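# Phone onto comic book, closed laptop onto its stand

## Task

Place the phone lying flat with all of it resting on the comic book, and place the closed laptop on the laptop stand with its top side facing up and one of its long edges resting against the stand's lips; at the end neither gripper may touch either object.

## Robot and tools

Robot: two arms, left_arm and right_arm, each ending in a two-finger parallel gripper. Two head cameras, cam_head_left and cam_head_right (each 896x504), look down on the table. Loose objects can now and then get a brief push from outside; this is not caused by the robot.

Frame: all reported hand positions and orientations, and all targets, use the scene frame. Its origin sits at table-top height, halfway between the two arms' nominal bases. +z points up, +x points out across the table, and left_arm is on the +y side. Camera image left and right do not match the arm names. Real bases are offset slightly from nominal; a BASES line, if present, gives the calibrated spot. Reported hand pose can be off by a few centimetres, more when the arm reaches far. The gripper's fingers point along its own +z and close along its own y. end_effector_position is the point between the pads, roughly 1 cm short of the fingertips.

The 14-number row: used by both execute_actions and move. It is one flat list covering both arms: dx, dy, dz, rx, ry, rz, opening for left_arm, then the same seven for right_arm. Every number lies in [-1, 1]. dx, dy, dz, rx, ry, rz are offsets, not poses: they count from that arm's Hand target as it stood when the action or move began, along scene-frame axes, and the rotation (rx, ry, rz as one rotation vector) turns about the Hand target's position. Scale: 1.0 equals 0.6 m of travel or 180 degrees of turn. A translation longer than 1.0 in total may be shortened along its direction. Opening is absolute, not an offset: +1 is fully open (0.094 m), -1 is shut. Because a 0 opening is itself a command, keep a gripper as it is by resending its current opening. Sending 0 for all six pose numbers re-asks for the current Hand target; repeating a non-zero offset moves the arm further again.

execute_actions(actions, cameras): actions is a list of actions; each action is a table of up to 15 rows, one row per control step of 1/30 s; if fewer than 15 rows are given, the final row repeats for the remaining steps. All rows of one action count from the same start pose. An empty list just returns state and images. cameras: list of names, ["all"], or []; omitted/null gives all images only for an empty list. A wrong camera name invalidates the call.

move(target, speed, blend, opening_speed, blocking, cameras): drives grippers in straight lines toward target, which is either one 14-number row or a list of up to 15 rows; every row in a list counts from the same starting Hand targets, not from the previous row. speed in m/s (0.002 to 4.3, default 0.25; turning capped at twice that in rad/s), one value or one per target. blend in metres rounds corners in a list (default 0). opening_speed is per second on the -1..+1 scale, minimum 0.2; use a slow value when closing on something fragile. blocking=false returns after about 0.5 s while motion continues. Paths do not avoid obstacles or the other arm, and grippers lag and overshoot more at high speed, especially with an arm nearly straight. Keep paths away from an arm's own base, since passing near it can flip the shoulder posture. The result adds a move: line giving the ending (done, off_target, moving, held, fault) and any limits (limits=paced means the sent pose was clipped; limits=held means steps were withheld). done means at rest within 10 mm and 2 degrees; it says nothing about contact.

wait(seconds 0 to 10, cameras): lets time pass with commands held; a running move continues. stop(cameras): brakes the running move. zoom_image(camera, region [x0, y0, x1, y1], at most 504x504 px, origin top-left): enlarges part of the latest image from cam_head_left or cam_head_right. finished_scene(scene): ends the current scene, giving its number; irreversible, so call it only once the goal holds and both grippers are clear.

Reading results: Hand target is the last commanded pose after clipping; the next offsets start from it. The controller limits commanded orientation to 40 degrees from the measured one each step. Friction and weight can leave a gripper a centimetre or more from its target in free air without any contact; a fresh command (even all zeros) re-requests the target, and a remaining gap can be sent as an explicit offset. Tool commands lists each gripper's current opening command. grip_measured is the measured opening on the command scale (reads slightly wide when empty, a few mm narrow on a squeezed hard part); it tracks the command even after contact, so it does not reveal a touch. grip_effort_nm is motor effort (negative closing), not pad force. Joint positions end with the finger opening in metres; Joint torques are drive outputs including gravity, with torques 3 and 4 wrapping at ±28 N m. Joint velocities may read within noise or be omitted.

Avoid: objects leaving the table or being left off it; releasing something while it moves; fast impacts and strong presses. An arm blocked by an object keeps pushing until you command it back past the contact. Never let the arms strike or squeeze each other, including one gripper closing on the other's fingers; that can fail the task. Heat builds from holding loads, long stretched reaches and pushing at unreachable poses; a MOTOR HOT line appears around 85 °C, and at 100 °C that arm goes limp and drops for 30 to 60 s or more. Thinking time lets the simulation keep running.

Each tool is called as name(argument=value, ...) on one line, values as JSON.

## Session

execute_actions(actions=[])

Scene clock: 0.00 s.
left_arm: end_effector_position=(+0.4917, +0.7724, +0.2723) grip_measured=+1.000 grip_effort_nm=n/a end_effector_quat_wxyz=(+0.538, +0.343, +0.763, +0.102) | right_arm: end_effector_position=(+0.0817, -0.5453, +0.1551) grip_measured=+1.000 grip_effort_nm=n/a end_effector_quat_wxyz=(-0.018, +0.931, +0.365, +0.017)
Joint positions: left_arm=[1.045 1.959 1.826 -0.901 1.086 1.589 0.094] | right_arm=[-1.159 1.068 0.818 -1.355 -0.035 1.239 0.094]
Joint velocities: within noise
Joint torques (N m): no reading
Motor temperatures (°C): left_arm=[23 25 27 24 28 25 28] | right_arm=[27 30 27 25 24 24 25]
Heat: left arm: hottest wrist yaw 28 °C; right arm: hottest shoulder 30 °C.
Hand target: left_arm +0.4939, +0.7763, +0.2941; +0.539, +0.352, +0.755, +0.121 | right_arm +0.0850, -0.5527, +0.1634; -0.006, +0.931, +0.366, +0.017
Tool commands: left_gripper/opening=+1.0 right_gripper/opening=+1.0

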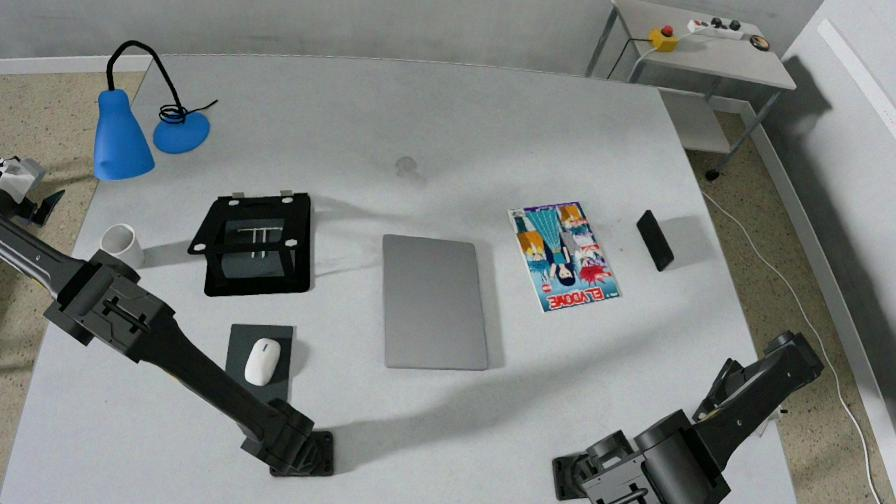

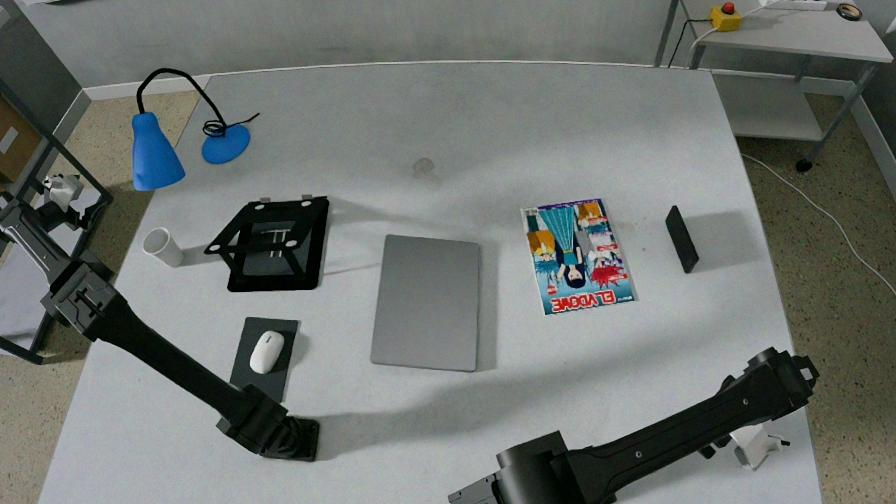

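zoom_image(camera="cam_head_left", region=[160, 160, 360, 320])

zoom_image(camera="cam_head_right", region=[180, 170, 360, 310])

zoom_image(camera="cam_head_left", region=[480, 180, 720, 320])

zoom_image(camera="cam_head_right", region=[500, 180, 740, 320])

zoom_image(camera="cam_head_left", region=[360, 210, 520, 390])

zoom_image(camera="cam_head_right", region=[350, 210, 510, 390])

Scaled by 2.520.

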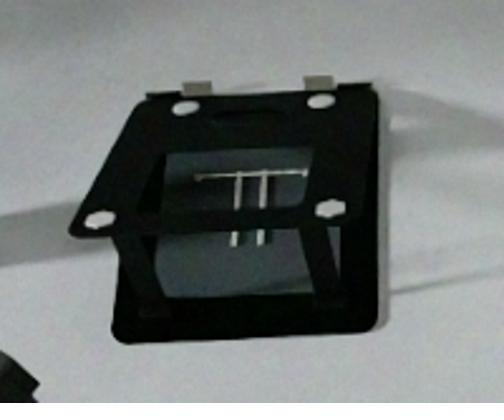

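Scaled by 2.800.

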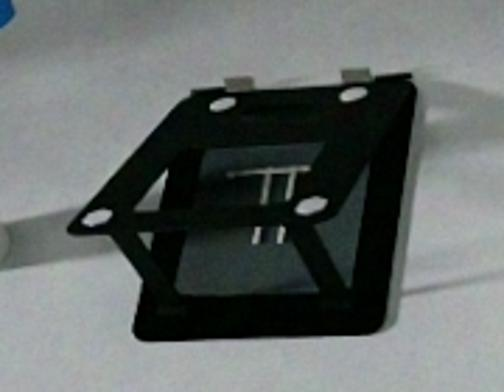

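Scaled by 2.100.

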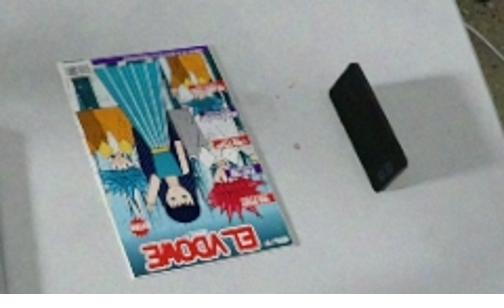

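Scaled by 2.100.

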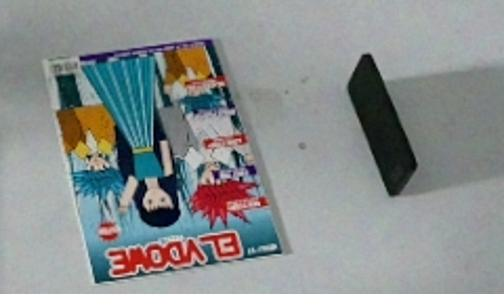

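Scaled by 2.800.

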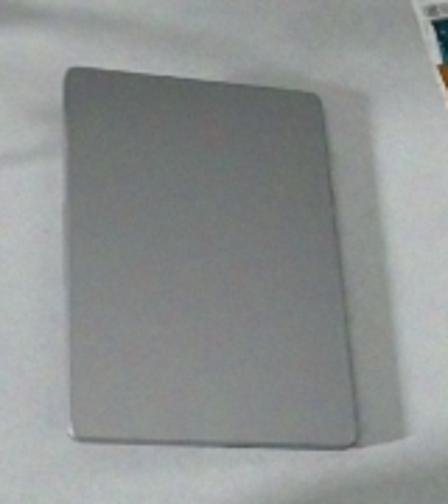

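Scaled by 2.800.

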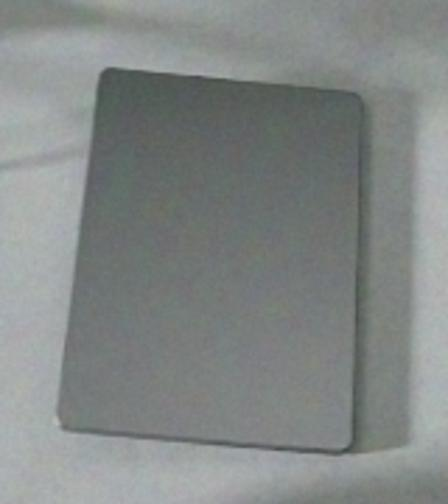

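move(target=[-0.156,-0.877,0.1,-0.084,0.375,0.245,1,0.525,0.505,0.144,-0.014,-0.005,0.761,1], cameras=["all"])

Scene clock: 49.03 s.
left_arm: end_effector_position=(+0.3953, +0.2539, +0.3236) grip_measured=+1.000 grip_effort_nm=0.022 end_effector_quat_wxyz=(+0.025, -0.001, +1.000, +0.000) | right_arm: end_effector_position=(+0.3825, -0.2560, +0.2356) grip_measured=+1.000 grip_effort_nm=-0.017 end_effector_quat_wxyz=(-0.014, +0.010, +1.000, -0.001)
Joint positions: left_arm=[0.004 1.271 1.42 -1.67 0.002 0.031 0.094] | right_arm=[0.124 1.443 1.356 -1.511 -0.001 0.149 0.094]
Joint torques (N m): left_arm=[-2.32 -12.28 15.91 0.08 -0.11 -0.11] | right_arm=[1.2 -12.22 12.78 -0.28 0.08 0.14]
Motor temperatures (°C): left_arm=[23 28 32 24 28 24 27] | right_arm=[27 31 35 25 24 24 25]
Heat: left arm: hottest elbow 32 °C; right arm: hottest elbow 35 °C.
Hand target: left_arm +0.4003, +0.2501, +0.3543; -0.001, +0.000, +1.000, +0.000 | right_arm +0.4000, -0.2497, +0.2500; +0.000, +0.001, +1.000, +0.000
Off the commanded pose: left_arm 0.031 m, 3 deg | right_arm 0.023 m, 2 deg.
joint sent to its limit (left arm) — joint 4 (wrist pitch), lower limit. The joint targets are off in orientation, not in position.
move: off_target (left_arm, right_arm)

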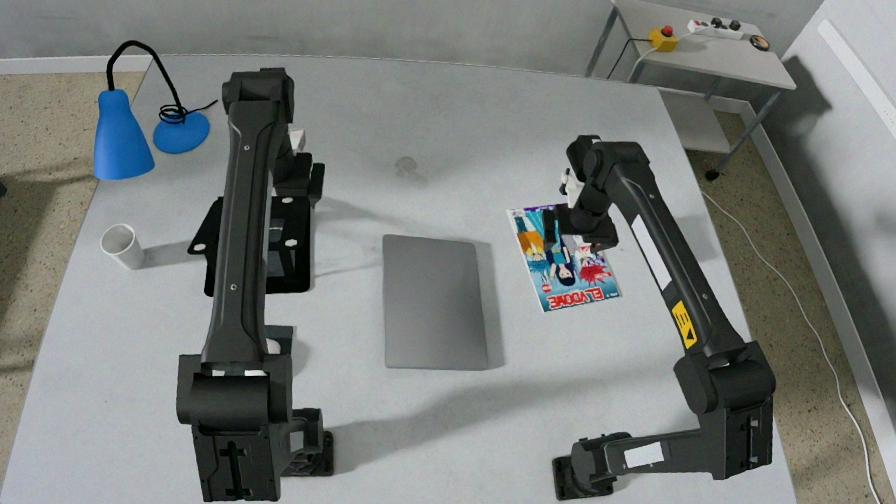

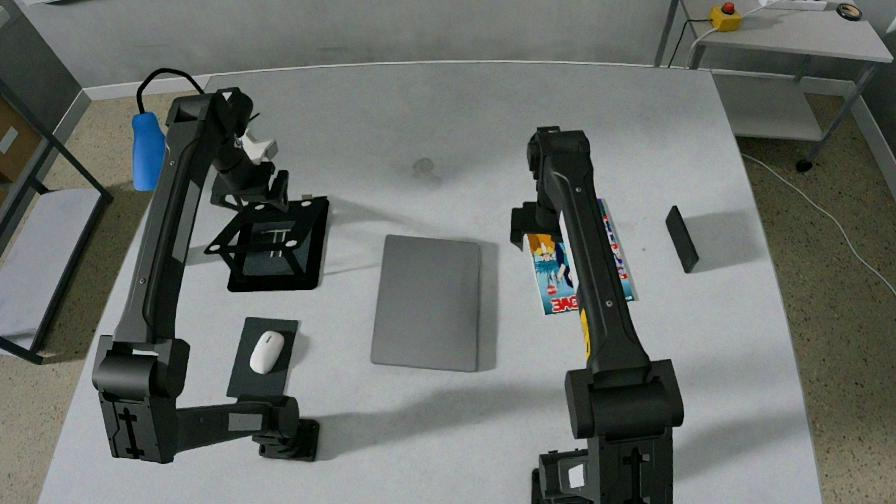

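move(target=[-0.25,-0.2,-0.38,0,0,0,-1,-0.1,0.16,-0.27,0,0,0,-1], cameras=["all"])

Scene clock: 54.83 s.
left_arm: end_effector_position=(+0.2519, +0.1328, +0.1278) grip_measured=-0.981 grip_effort_nm=-0.994 end_effector_quat_wxyz=(-0.007, -0.003, +1.000, +0.001) | right_arm: end_effector_position=(+0.3430, -0.1567, +0.0984) grip_measured=-0.991 grip_effort_nm=-0.491 end_effector_quat_wxyz=(+0.007, +0.002, +1.000, +0.004)
Joint positions: left_arm=[-0.485 1.034 0.723 -1.272 0.005 -0.462 0.001] | right_arm=[0.385 1.481 1.021 -1.094 -0.001 0.395 0]
Joint torques (N m): left_arm=[-2.67 -6.48 8.9 0.95 -0.19 -0.04] | right_arm=[1.26 -11.58 6.79 0.54 0.1 0.23]
Heat: left arm: hottest elbow 33 °C; right arm: hottest elbow 36 °C.
Hand target: left_arm +0.2503, +0.1299, +0.1263; -0.001, +0.000, +1.000, +0.000 | right_arm +0.3399, -0.1538, +0.0879; +0.000, +0.001, +1.000, +0.000
Off the commanded pose: left_arm 0.004 m, 1 deg | right_arm 0.011 m, 1 deg.
move: off_target (right_arm)

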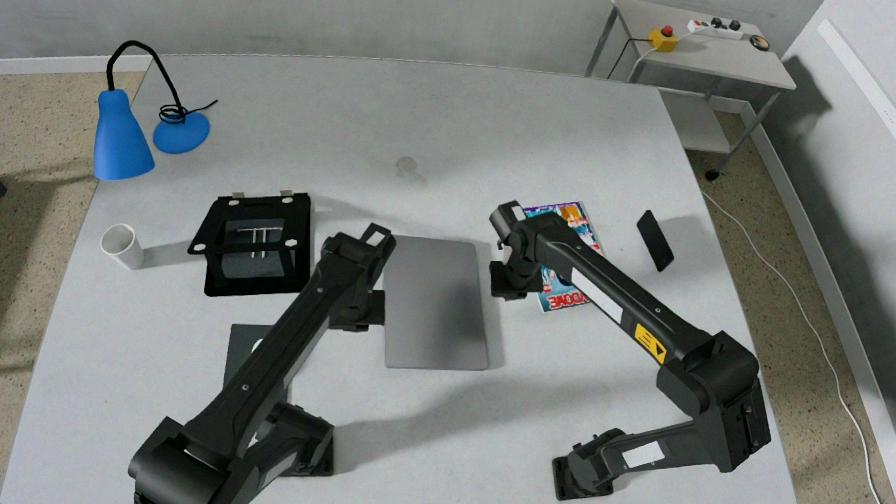

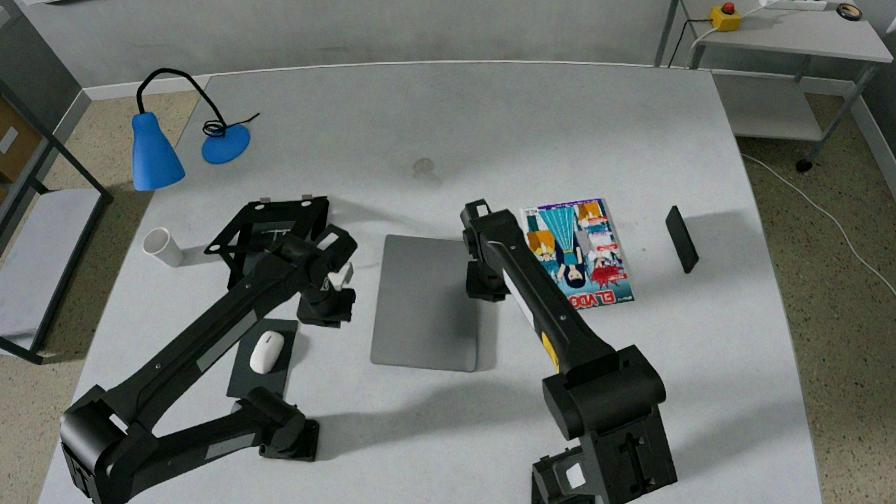

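zoom_image(camera="cam_head_left", region=[300, 190, 560, 340])

zoom_image(camera="cam_head_right", region=[270, 190, 530, 340])

Scaled by 1.938.

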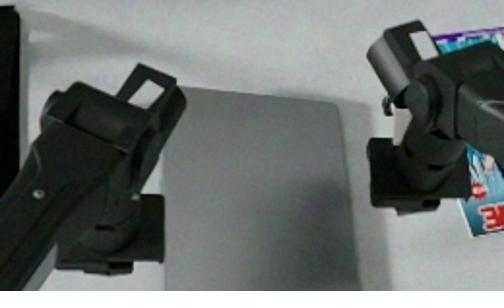

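Scaled by 1.938.

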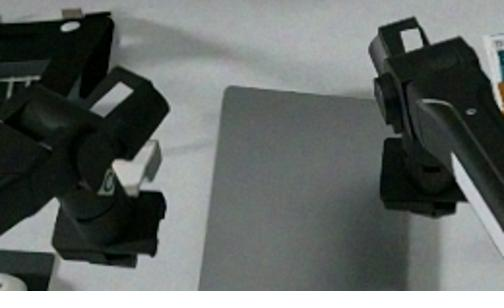

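move(target=[0,0,0,0,0,0,-1,0.183,-0.543,0.22,0,0,0.056,0], cameras=["all"])

zoom_image(camera="cam_head_left", region=[520, 150, 760, 300])

zoom_image(camera="cam_head_right", region=[560, 150, 800, 300])

Scene clock: 92.40 s.
left_arm: end_effector_position=(+0.2519, +0.1328, +0.1278) grip_measured=-0.981 grip_effort_nm=-0.989 end_effector_quat_wxyz=(-0.007, -0.003, +1.000, +0.001) | right_arm: end_effector_position=(+0.4324, -0.4721, +0.2094) grip_measured=-0.001 grip_effort_nm=0.066 end_effector_quat_wxyz=(-0.011, -0.084, +0.996, +0.004)
Joint positions: left_arm=[-0.485 1.034 0.723 -1.272 0.004 -0.463 0.001] | right_arm=[-0.343 1.641 1.514 -1.467 0.002 -0.507 0.047]
Joint torques (N m): left_arm=[-2.37 -7.06 9.06 0.83 -0.14 -0.06] | right_arm=[0.26 -15.44 12.78 -0.09 -0.07 0.07]
Heat: left arm: hottest elbow 32 °C; right arm: hottest elbow 33 °C.
Hand target: left_arm +0.2503, +0.1300, +0.1263; -0.001, +0.000, +1.000, +0.000 | right_arm +0.4497, -0.4795, +0.2200; +0.000, -0.087, +0.996, +0.000
Off the commanded pose: left_arm 0.004 m, 1 deg | right_arm 0.022 m, 1 deg.
move: off_target (right_arm)

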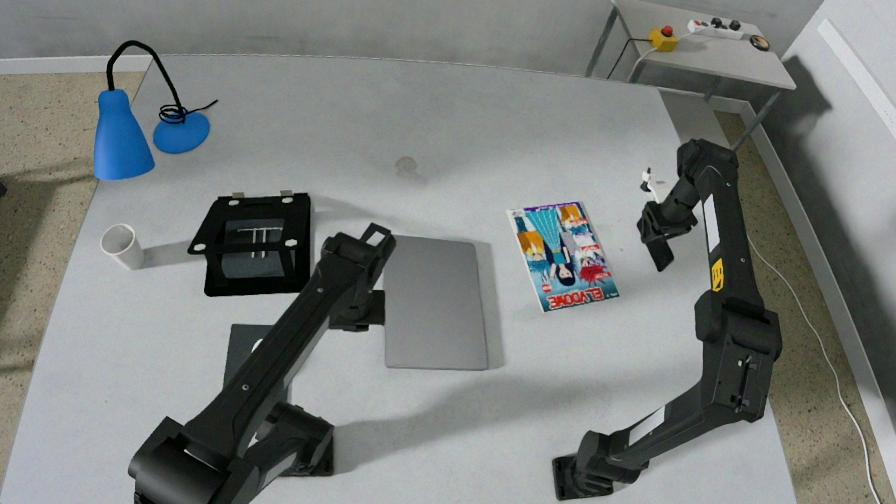

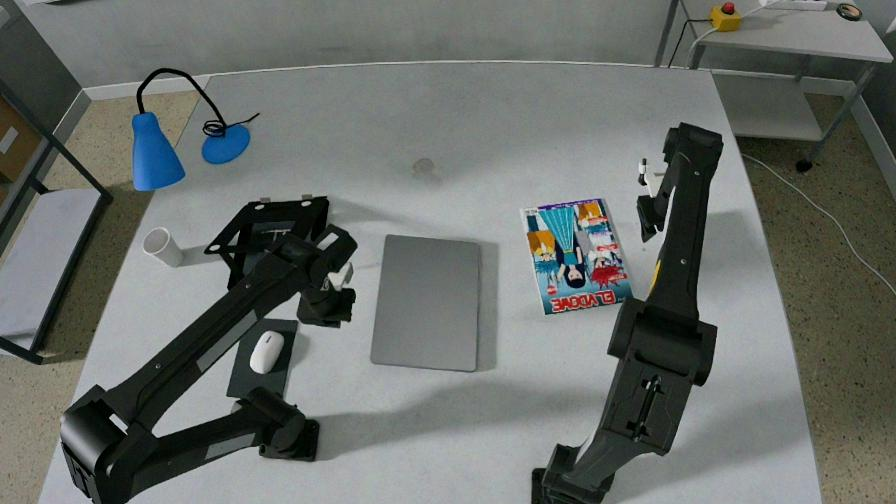

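Scaled by 2.100.

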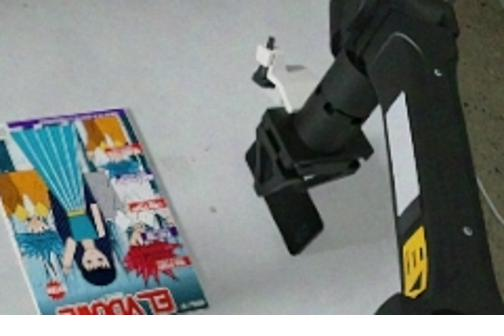

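Scaled by 2.100.

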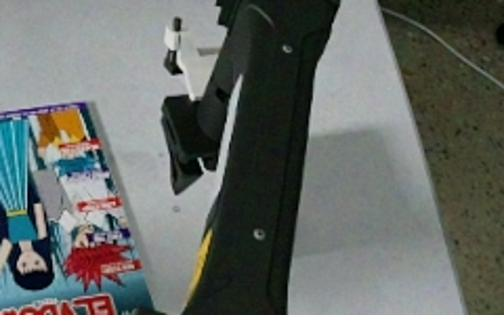

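move(target=[0,0,0,0,0,0,-1,0.0,-0.05,-0.1,0,0,0,1], cameras=["all"])

zoom_image(camera="cam_head_left", region=[580, 170, 740, 300])

zoom_image(camera="cam_head_right", region=[600, 170, 760, 300])

Scene clock: 101.63 s.
left_arm: end_effector_position=(+0.2519, +0.1328, +0.1278) grip_measured=-0.981 grip_effort_nm=-0.989 end_effector_quat_wxyz=(-0.007, -0.003, +1.000, +0.001) | right_arm: end_effector_position=(+0.4502, -0.5061, +0.1736) grip_measured=+0.999 grip_effort_nm=0.066 end_effector_quat_wxyz=(+0.008, -0.086, +0.996, -0.005)
Joint positions: left_arm=[-0.485 1.034 0.723 -1.272 0.004 -0.463 0.001] | right_arm=[-0.394 1.704 1.499 -1.348 0.002 -0.561 0.094]
Joint torques (N m): left_arm=[-2.67 -6.83 9.18 1.01 -0.14 -0.06] | right_arm=[-0.03 -16.97 7.35 0.35 -0.06 0.09]
Heat: left arm: hottest elbow 32 °C; right arm: hottest elbow 36 °C.
Hand target: left_arm +0.2503, +0.1300, +0.1263; -0.001, +0.000, +1.000, +0.000 | right_arm +0.4497, -0.5096, +0.1599; +0.000, -0.087, +0.996, +0.000
Off the commanded pose: left_arm 0.004 m, 1 deg | right_arm 0.014 m, 1 deg.
move: off_target (right_arm)

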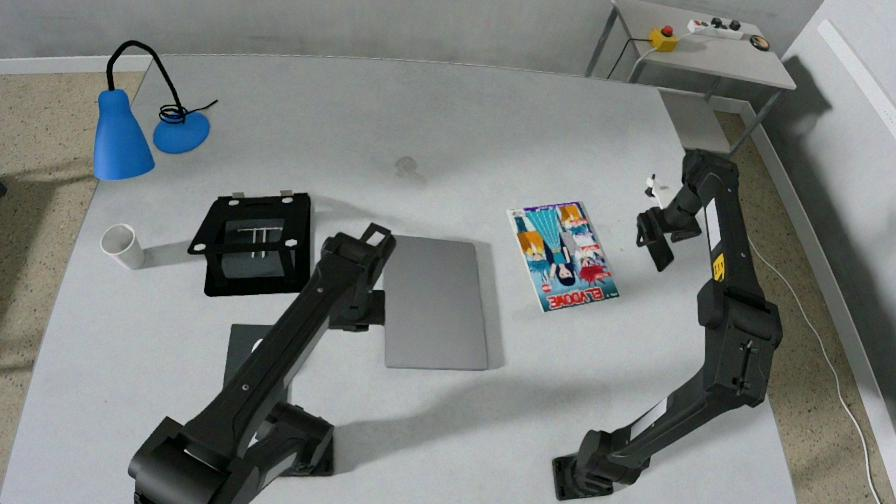

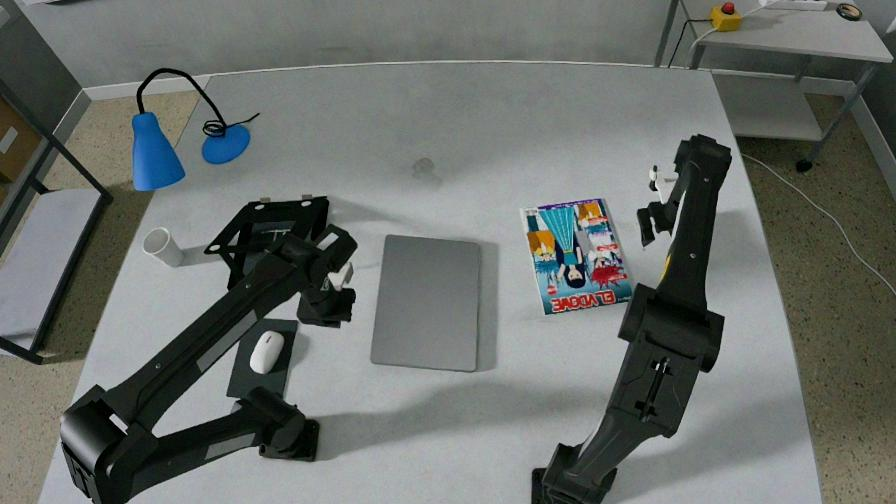

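Scaled by 3.150.

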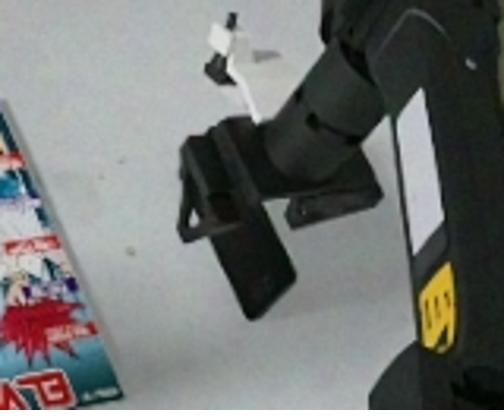

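Scaled by 3.150.

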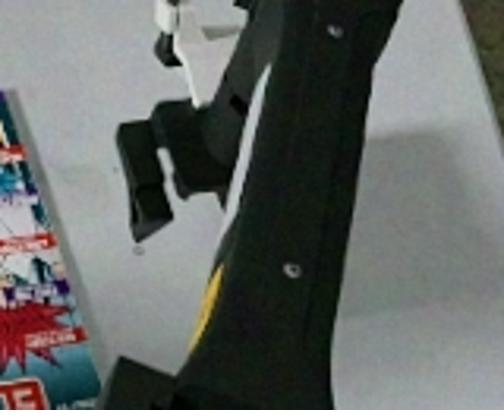

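move(target=[0,0,0,0,0,0,-1,0.175,-0.117,0,0,0,0,1], cameras=["all"])

zoom_image(camera="cam_head_left", region=[580, 150, 760, 300])

zoom_image(camera="cam_head_right", region=[600, 150, 780, 300])

Scene clock: 126.13 s.
left_arm: end_effector_position=(+0.2519, +0.1328, +0.1278) grip_measured=-0.981 grip_effort_nm=-0.989 end_effector_quat_wxyz=(-0.007, -0.003, +1.000, +0.001) | right_arm: end_effector_position=(+0.5416, -0.5685, +0.1565) grip_measured=+0.999 grip_effort_nm=0.066 end_effector_quat_wxyz=(-0.008, -0.087, +0.996, +0.004)
Joint positions: left_arm=[-0.485 1.034 0.723 -1.272 0.004 -0.463 0.001] | right_arm=[-0.431 2.03 1.932 -1.49 0.001 -0.6 0.094]
Joint torques (N m): left_arm=[-3.02 -6.42 9.07 0.76 -0.17 -0.08] | right_arm=[-0.26 -21.77 12.75 -0.28 -0.05 0.09]
Heat: left arm: hottest elbow 32 °C; right arm: hottest elbow 35 °C.
Hand target: left_arm +0.2503, +0.1300, +0.1263; -0.001, +0.000, +1.000, +0.000 | right_arm +0.5547, -0.5798, +0.1599; +0.000, -0.087, +0.996, +0.000
Off the commanded pose: left_arm 0.004 m, 1 deg | right_arm 0.018 m, 1 deg.
move: off_target (right_arm)

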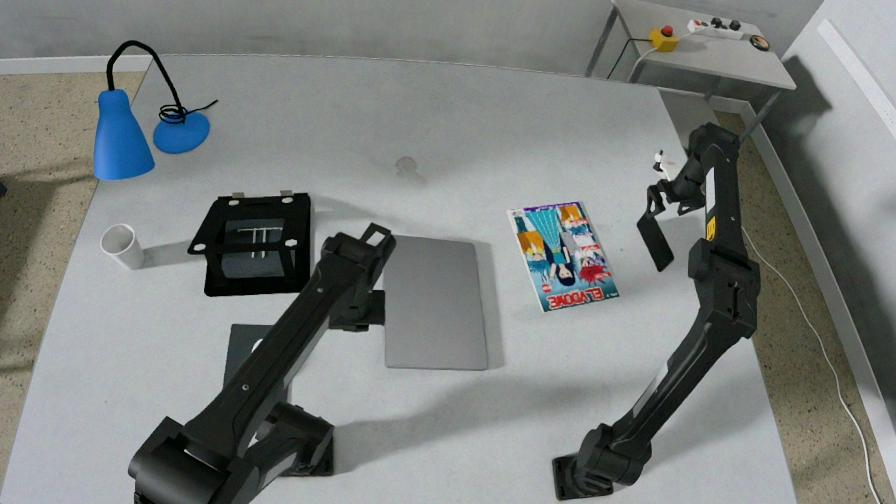

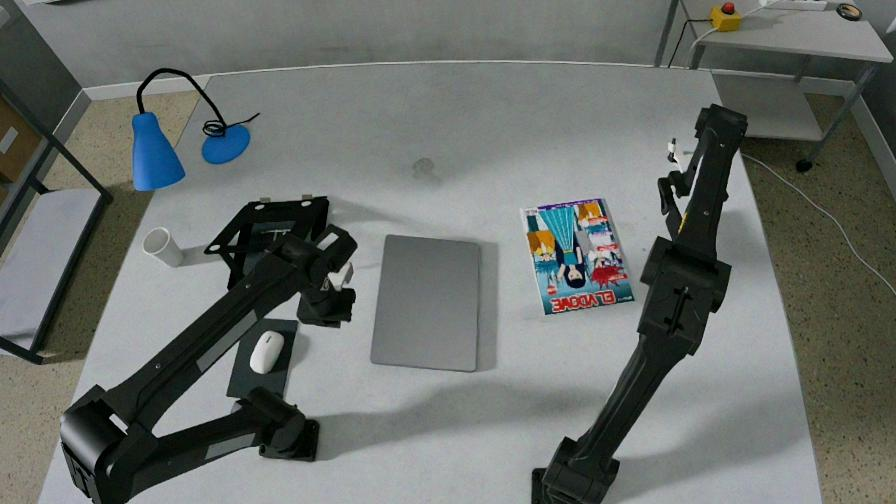

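Scaled by 2.800.

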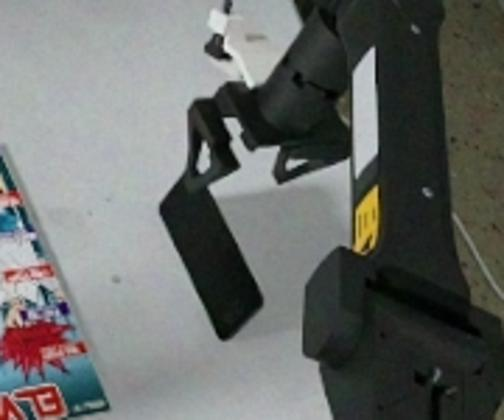

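Scaled by 2.800.

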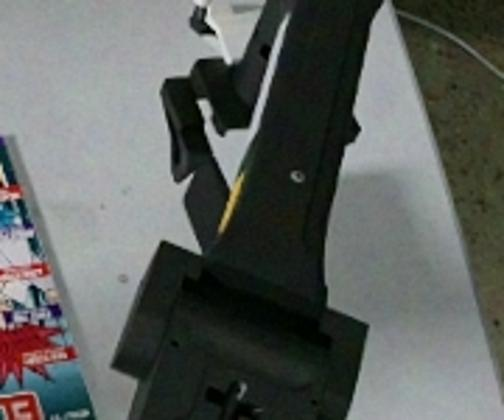

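move(target=[0,0,0,0,0,0,-1,0.006,-0.028,-0.1,0,0,0,1], cameras=["all"])

zoom_image(camera="cam_head_left", region=[580, 150, 760, 300])

zoom_image(camera="cam_head_right", region=[600, 150, 780, 300])

Scene clock: 131.03 s.
left_arm: end_effector_position=(+0.2519, +0.1328, +0.1278) grip_measured=-0.981 grip_effort_nm=-0.994 end_effector_quat_wxyz=(-0.007, -0.003, +1.000, +0.001) | right_arm: end_effector_position=(+0.5582, -0.5904, +0.1159) grip_measured=+0.999 grip_effort_nm=0.061 end_effector_quat_wxyz=(+0.006, -0.087, +0.996, -0.004)
Joint positions: left_arm=[-0.485 1.034 0.723 -1.272 0.004 -0.463 0.001] | right_arm=[-0.451 2.096 1.932 -1.393 0.001 -0.62 0.094]
Joint torques (N m): left_arm=[-2.43 -6.42 9.14 0.91 -0.17 -0.09] | right_arm=[-0.21 -23.3 8.4 0.54 -0.06 0.12]
Heat: left arm: hottest elbow 32 °C; right arm: hottest elbow 35 °C.
Hand target: left_arm +0.2503, +0.1300, +0.1263; -0.001, +0.000, +1.000, +0.000 | right_arm +0.5584, -0.5965, +0.1000; +0.000, -0.087, +0.996, +0.000
Off the commanded pose: left_arm 0.004 m, 1 deg | right_arm 0.017 m, 1 deg.
move: off_target (right_arm)

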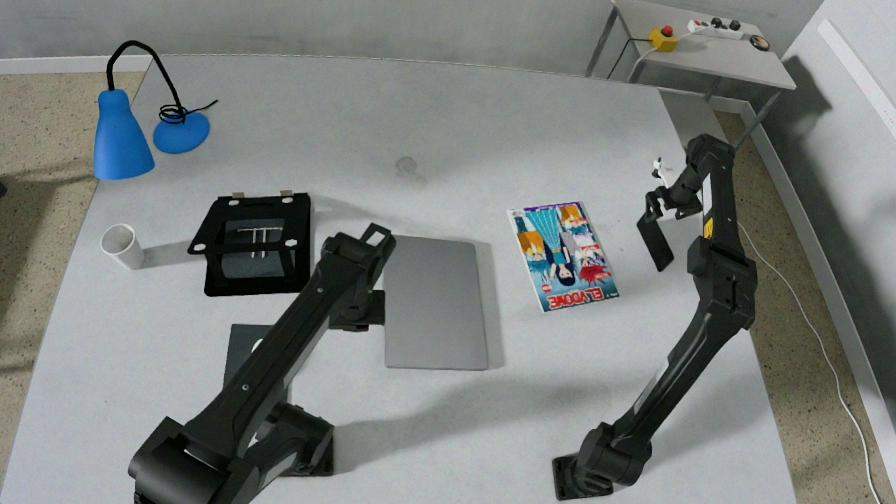

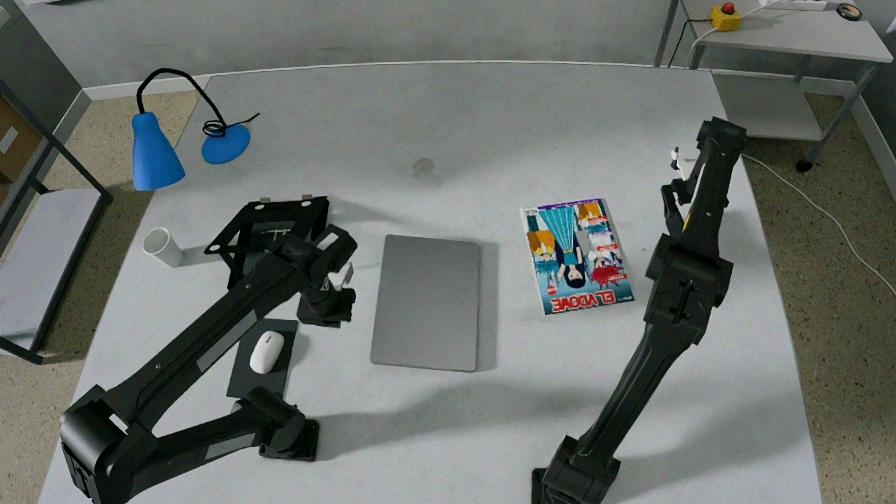

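Scaled by 2.800.

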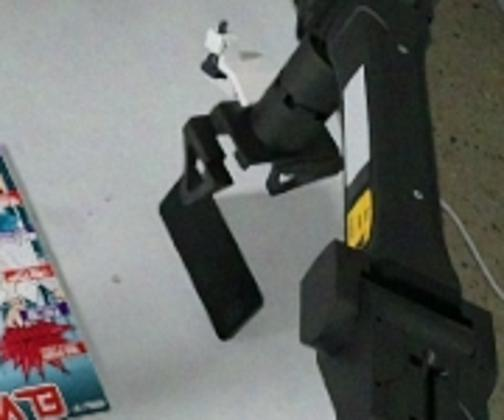

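Scaled by 2.800.

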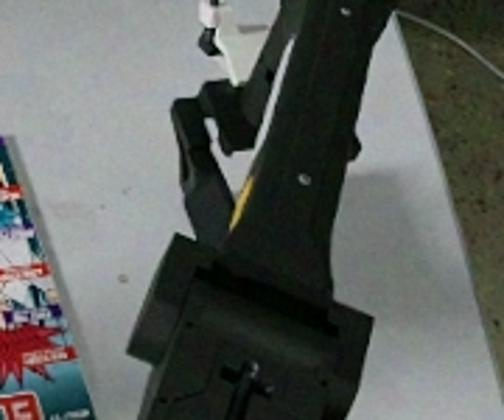

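move(target=[0,0,0,0,0,0,-1,-0.018,0.004,-0.083,0,0,0,1], speed=0.12, cameras=["all"])

zoom_image(camera="cam_head_left", region=[580, 150, 760, 300])

zoom_image(camera="cam_head_right", region=[600, 150, 780, 300])

Scene clock: 135.17 s.
left_arm: end_effector_position=(+0.2519, +0.1328, +0.1278) grip_measured=-0.981 grip_effort_nm=-0.994 end_effector_quat_wxyz=(-0.007, -0.003, +1.000, +0.001) | right_arm: end_effector_position=(+0.5533, -0.5884, +0.0727) grip_measured=+0.999 grip_effort_nm=0.071 end_effector_quat_wxyz=(+0.012, -0.089, +0.996, -0.008)
Joint positions: left_arm=[-0.485 1.034 0.723 -1.272 0.004 -0.463 0.001] | right_arm=[-0.451 2.098 1.82 -1.263 0.001 -0.625 0.094]
Joint torques (N m): left_arm=[-2.78 -6.48 9.05 0.77 -0.2 -0.09] | right_arm=[-0.44 -21.95 7.05 0.57 -0.07 0.1]
Heat: left arm: hottest elbow 32 °C; right arm: hottest shoulder 35 °C.
Hand target: left_arm +0.2503, +0.1300, +0.1263; -0.001, +0.000, +1.000, +0.000 | right_arm +0.5475, -0.5942, +0.0500; +0.000, -0.087, +0.996, +0.000
Off the commanded pose: left_arm 0.004 m, 1 deg | right_arm 0.024 m, 2 deg.
move: off_target (right_arm)

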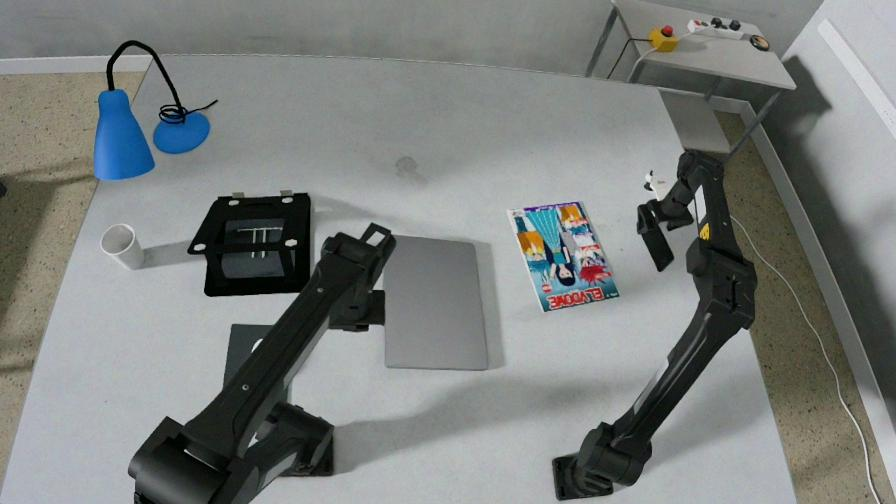

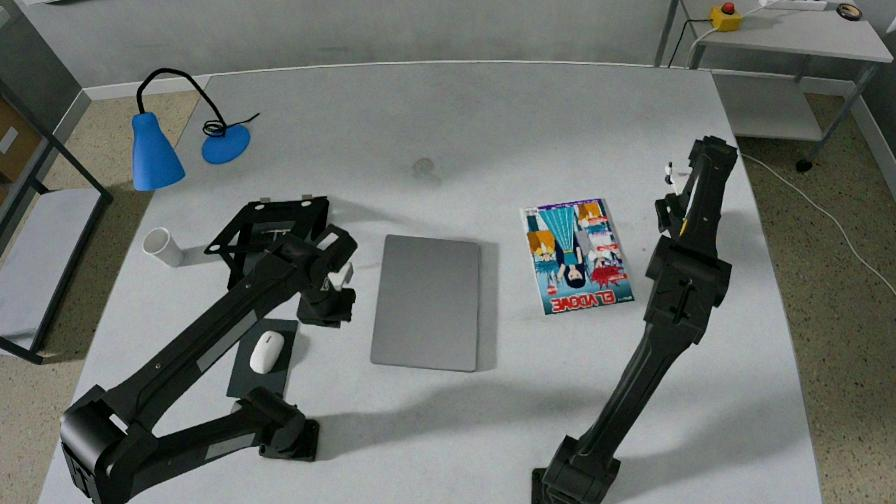

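Scaled by 2.800.

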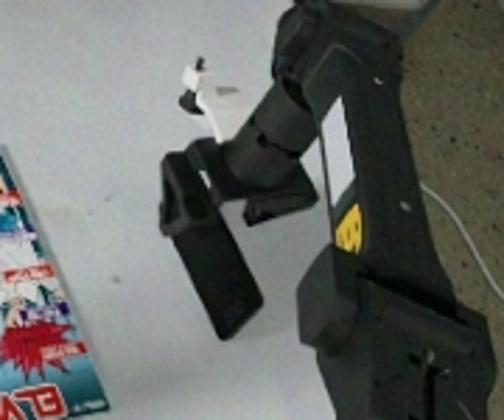

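Scaled by 2.800.

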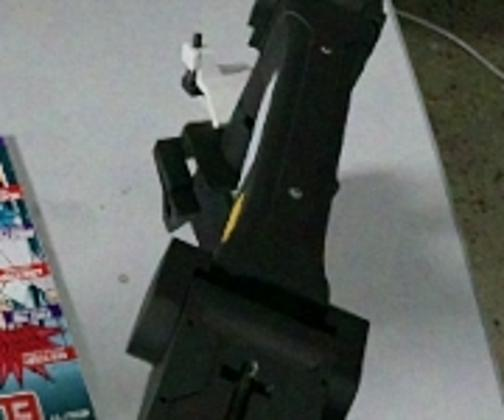

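move(target=[0,0,0,0,0,0,-1,0.0,0.0,-0.035,0,0,0,1], speed=0.1, cameras=[])

move(target=[0,0,0,0,0,0,-1,0,0,0,0,0,0,-1], opening_speed=0.6, cameras=["all"])

zoom_image(camera="cam_head_left", region=[580, 150, 760, 300])

zoom_image(camera="cam_head_right", region=[600, 150, 780, 300])

Scene clock: 139.67 s.
left_arm: end_effector_position=(+0.2519, +0.1328, +0.1278) grip_measured=-0.981 grip_effort_nm=-0.989 end_effector_quat_wxyz=(-0.007, -0.003, +1.000, +0.001) | right_arm: end_effector_position=(+0.5539, -0.5887, +0.0528) grip_measured=+0.999 grip_effort_nm=0.071 end_effector_quat_wxyz=(+0.013, -0.089, +0.996, -0.008)
Joint positions: left_arm=[-0.485 1.034 0.723 -1.272 0.004 -0.463 0.001] | right_arm=[-0.451 2.116 1.795 -1.219 0.001 -0.625 0.094]
Joint torques (N m): left_arm=[-2.55 -6.18 8.92 0.87 -0.16 -0.07] | right_arm=[-0.56 -22.36 7.1 0.47 -0.07 0.09]
Heat: left arm: hottest elbow 32 °C; right arm: hottest shoulder 35 °C.
Hand target: left_arm +0.2503, +0.1300, +0.1263; -0.001, +0.000, +1.000, +0.000 | right_arm +0.5475, -0.5942, +0.0290; +0.000, -0.087, +0.996, +0.000
Off the commanded pose: left_arm 0.004 m, 1 deg | right_arm 0.025 m, 2 deg.
move: off_target (right_arm)
No camera images: "cameras" was empty.

Scene clock: 143.20 s.
left_arm: end_effector_position=(+0.2519, +0.1328, +0.1278) grip_measured=-0.981 grip_effort_nm=-0.989 end_effector_quat_wxyz=(-0.007, -0.003, +1.000, +0.001) | right_arm: end_effector_position=(+0.5541, -0.5898, +0.0528) grip_measured=-0.842 grip_effort_nm=-1.023 end_effector_quat_wxyz=(+0.014, -0.089, +0.996, -0.009)
Joint positions: left_arm=[-0.485 1.034 0.723 -1.272 0.004 -0.463 0.001] | right_arm=[-0.453 2.116 1.795 -1.216 0.001 -0.626 0.007]
Joint torques (N m): left_arm=[-3.37 -6.77 9.21 0.66 -0.15 -0.08] | right_arm=[-0.32 -22.42 7.13 0.47 -0.05 0.1]
Heat: left arm: hottest elbow 32 °C; right arm: hottest shoulder 35 °C.
Hand target: left_arm +0.2503, +0.1300, +0.1263; -0.001, +0.000, +1.000, +0.000 | right_arm +0.5475, -0.5942, +0.0290; +0.000, -0.087, +0.996, +0.000
Off the commanded pose: left_arm 0.004 m, 1 deg | right_arm 0.025 m, 2 deg.
move: off_target (right_arm)

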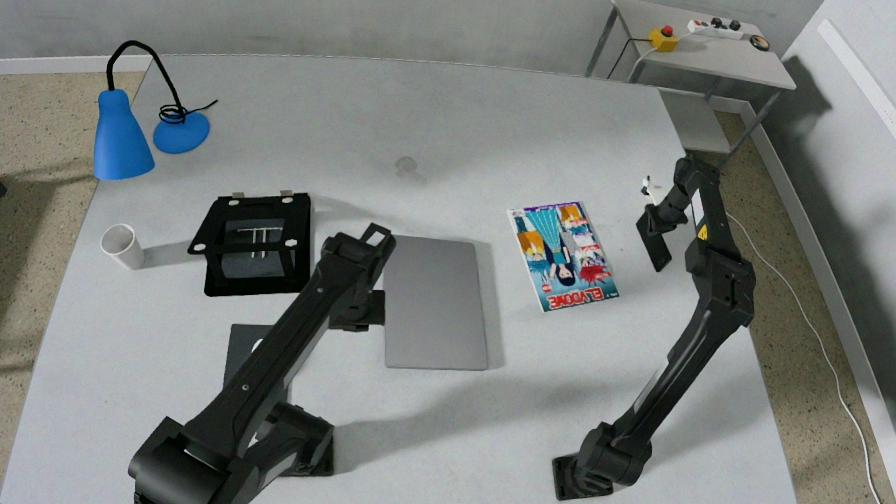

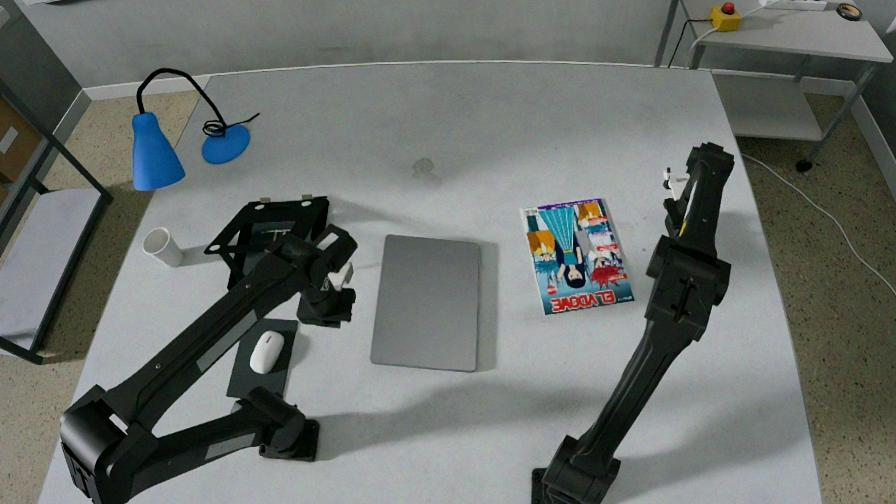

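Scaled by 2.800.

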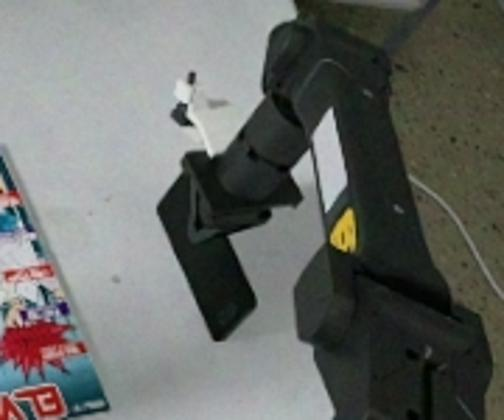

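Scaled by 2.800.

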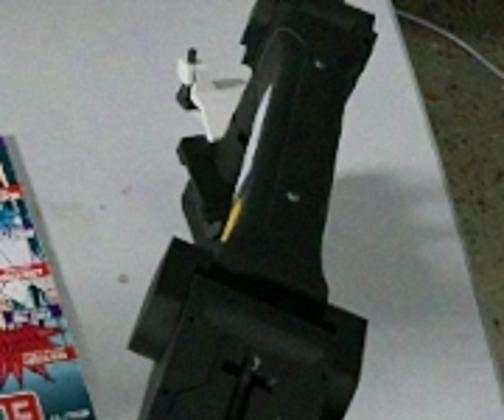

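move(target=[[0,0,0,0,0,0,-1,0,0,0.2,0,0,0,-1],[0,0,0,0,0,0,-1,-0.1225,0.357,0.25,0,0,0,-1]], blend=[0.04,0], cameras=["all"])

zoom_image(camera="cam_head_left", region=[480, 150, 660, 330])

zoom_image(camera="cam_head_right", region=[480, 150, 660, 330])

Scene clock: 165.23 s.
left_arm: end_effector_position=(+0.2519, +0.1328, +0.1278) grip_measured=-0.981 grip_effort_nm=-0.989 end_effector_quat_wxyz=(-0.007, -0.003, +1.000, +0.001) | right_arm: end_effector_position=(+0.4751, -0.3819, +0.1704) grip_measured=-0.842 grip_effort_nm=-1.043 end_effector_quat_wxyz=(-0.012, -0.089, +0.996, +0.004)
Joint positions: left_arm=[-0.485 1.034 0.723 -1.272 0.004 -0.463 0.001] | right_arm=[-0.148 1.71 1.5 -1.385 -0.003 -0.321 0.007]
Joint torques (N m): left_arm=[-2.43 -7 9.14 0.73 -0.12 -0.12] | right_arm=[0.67 -19.96 7.46 0.39 0.1 0.24]
Motor temperatures (°C): left_arm=[23 26 32 24 27 24 29] | right_arm=[27 36 35 25 24 23 26]
Heat: left arm: hottest elbow 32 °C; right arm: hottest shoulder 36 °C.
Hand target: left_arm +0.2503, +0.1300, +0.1263; -0.001, +0.000, +1.000, +0.000 | right_arm +0.4739, -0.3800, +0.1790; +0.000, -0.087, +0.996, +0.000
Off the commanded pose: left_arm 0.004 m, 1 deg | right_arm 0.009 m, 1 deg.
move: done

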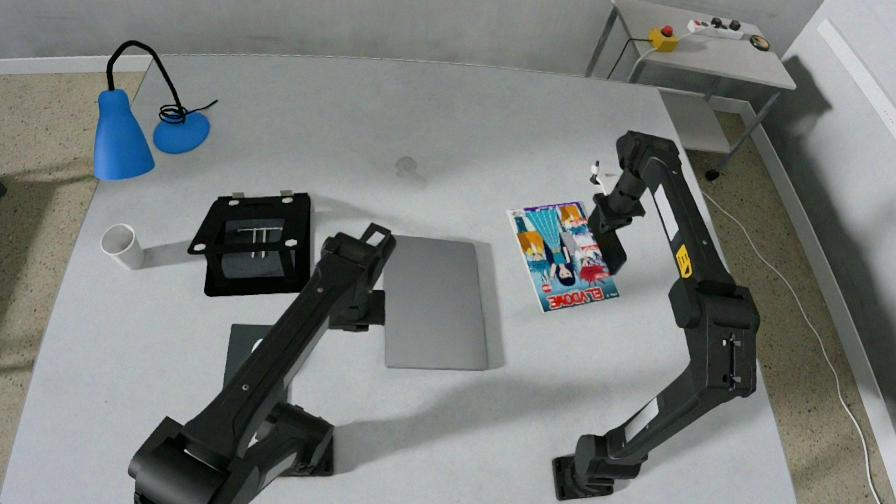

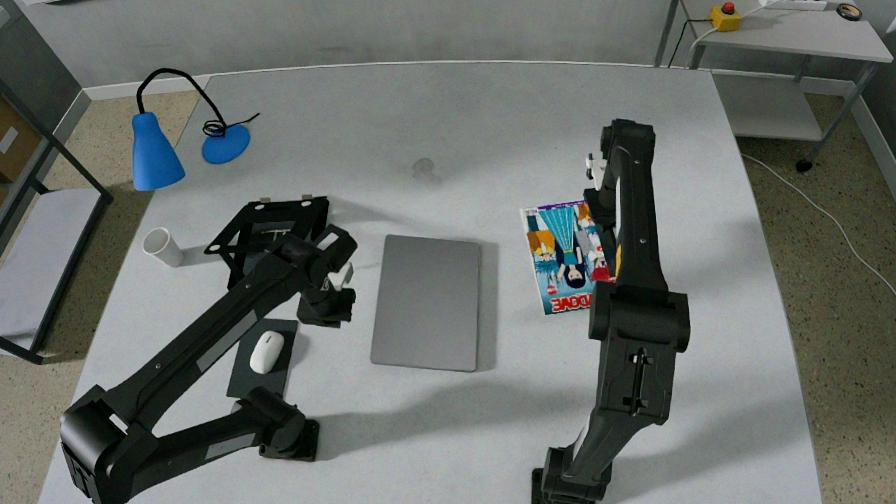

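Scaled by 2.800.

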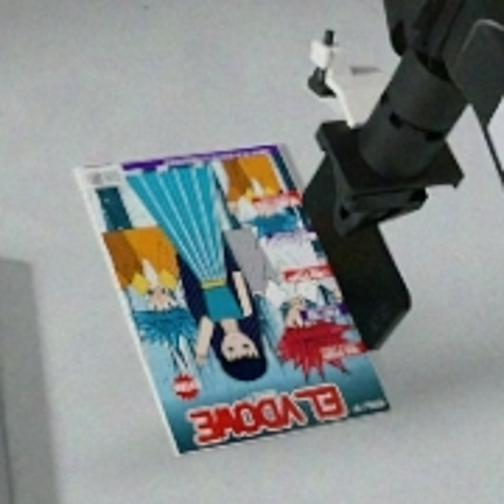

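Scaled by 2.800.

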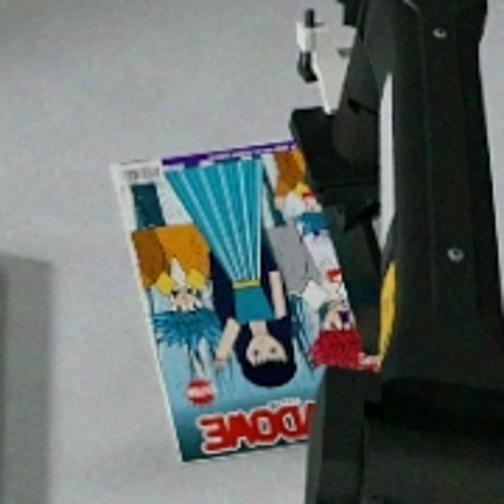

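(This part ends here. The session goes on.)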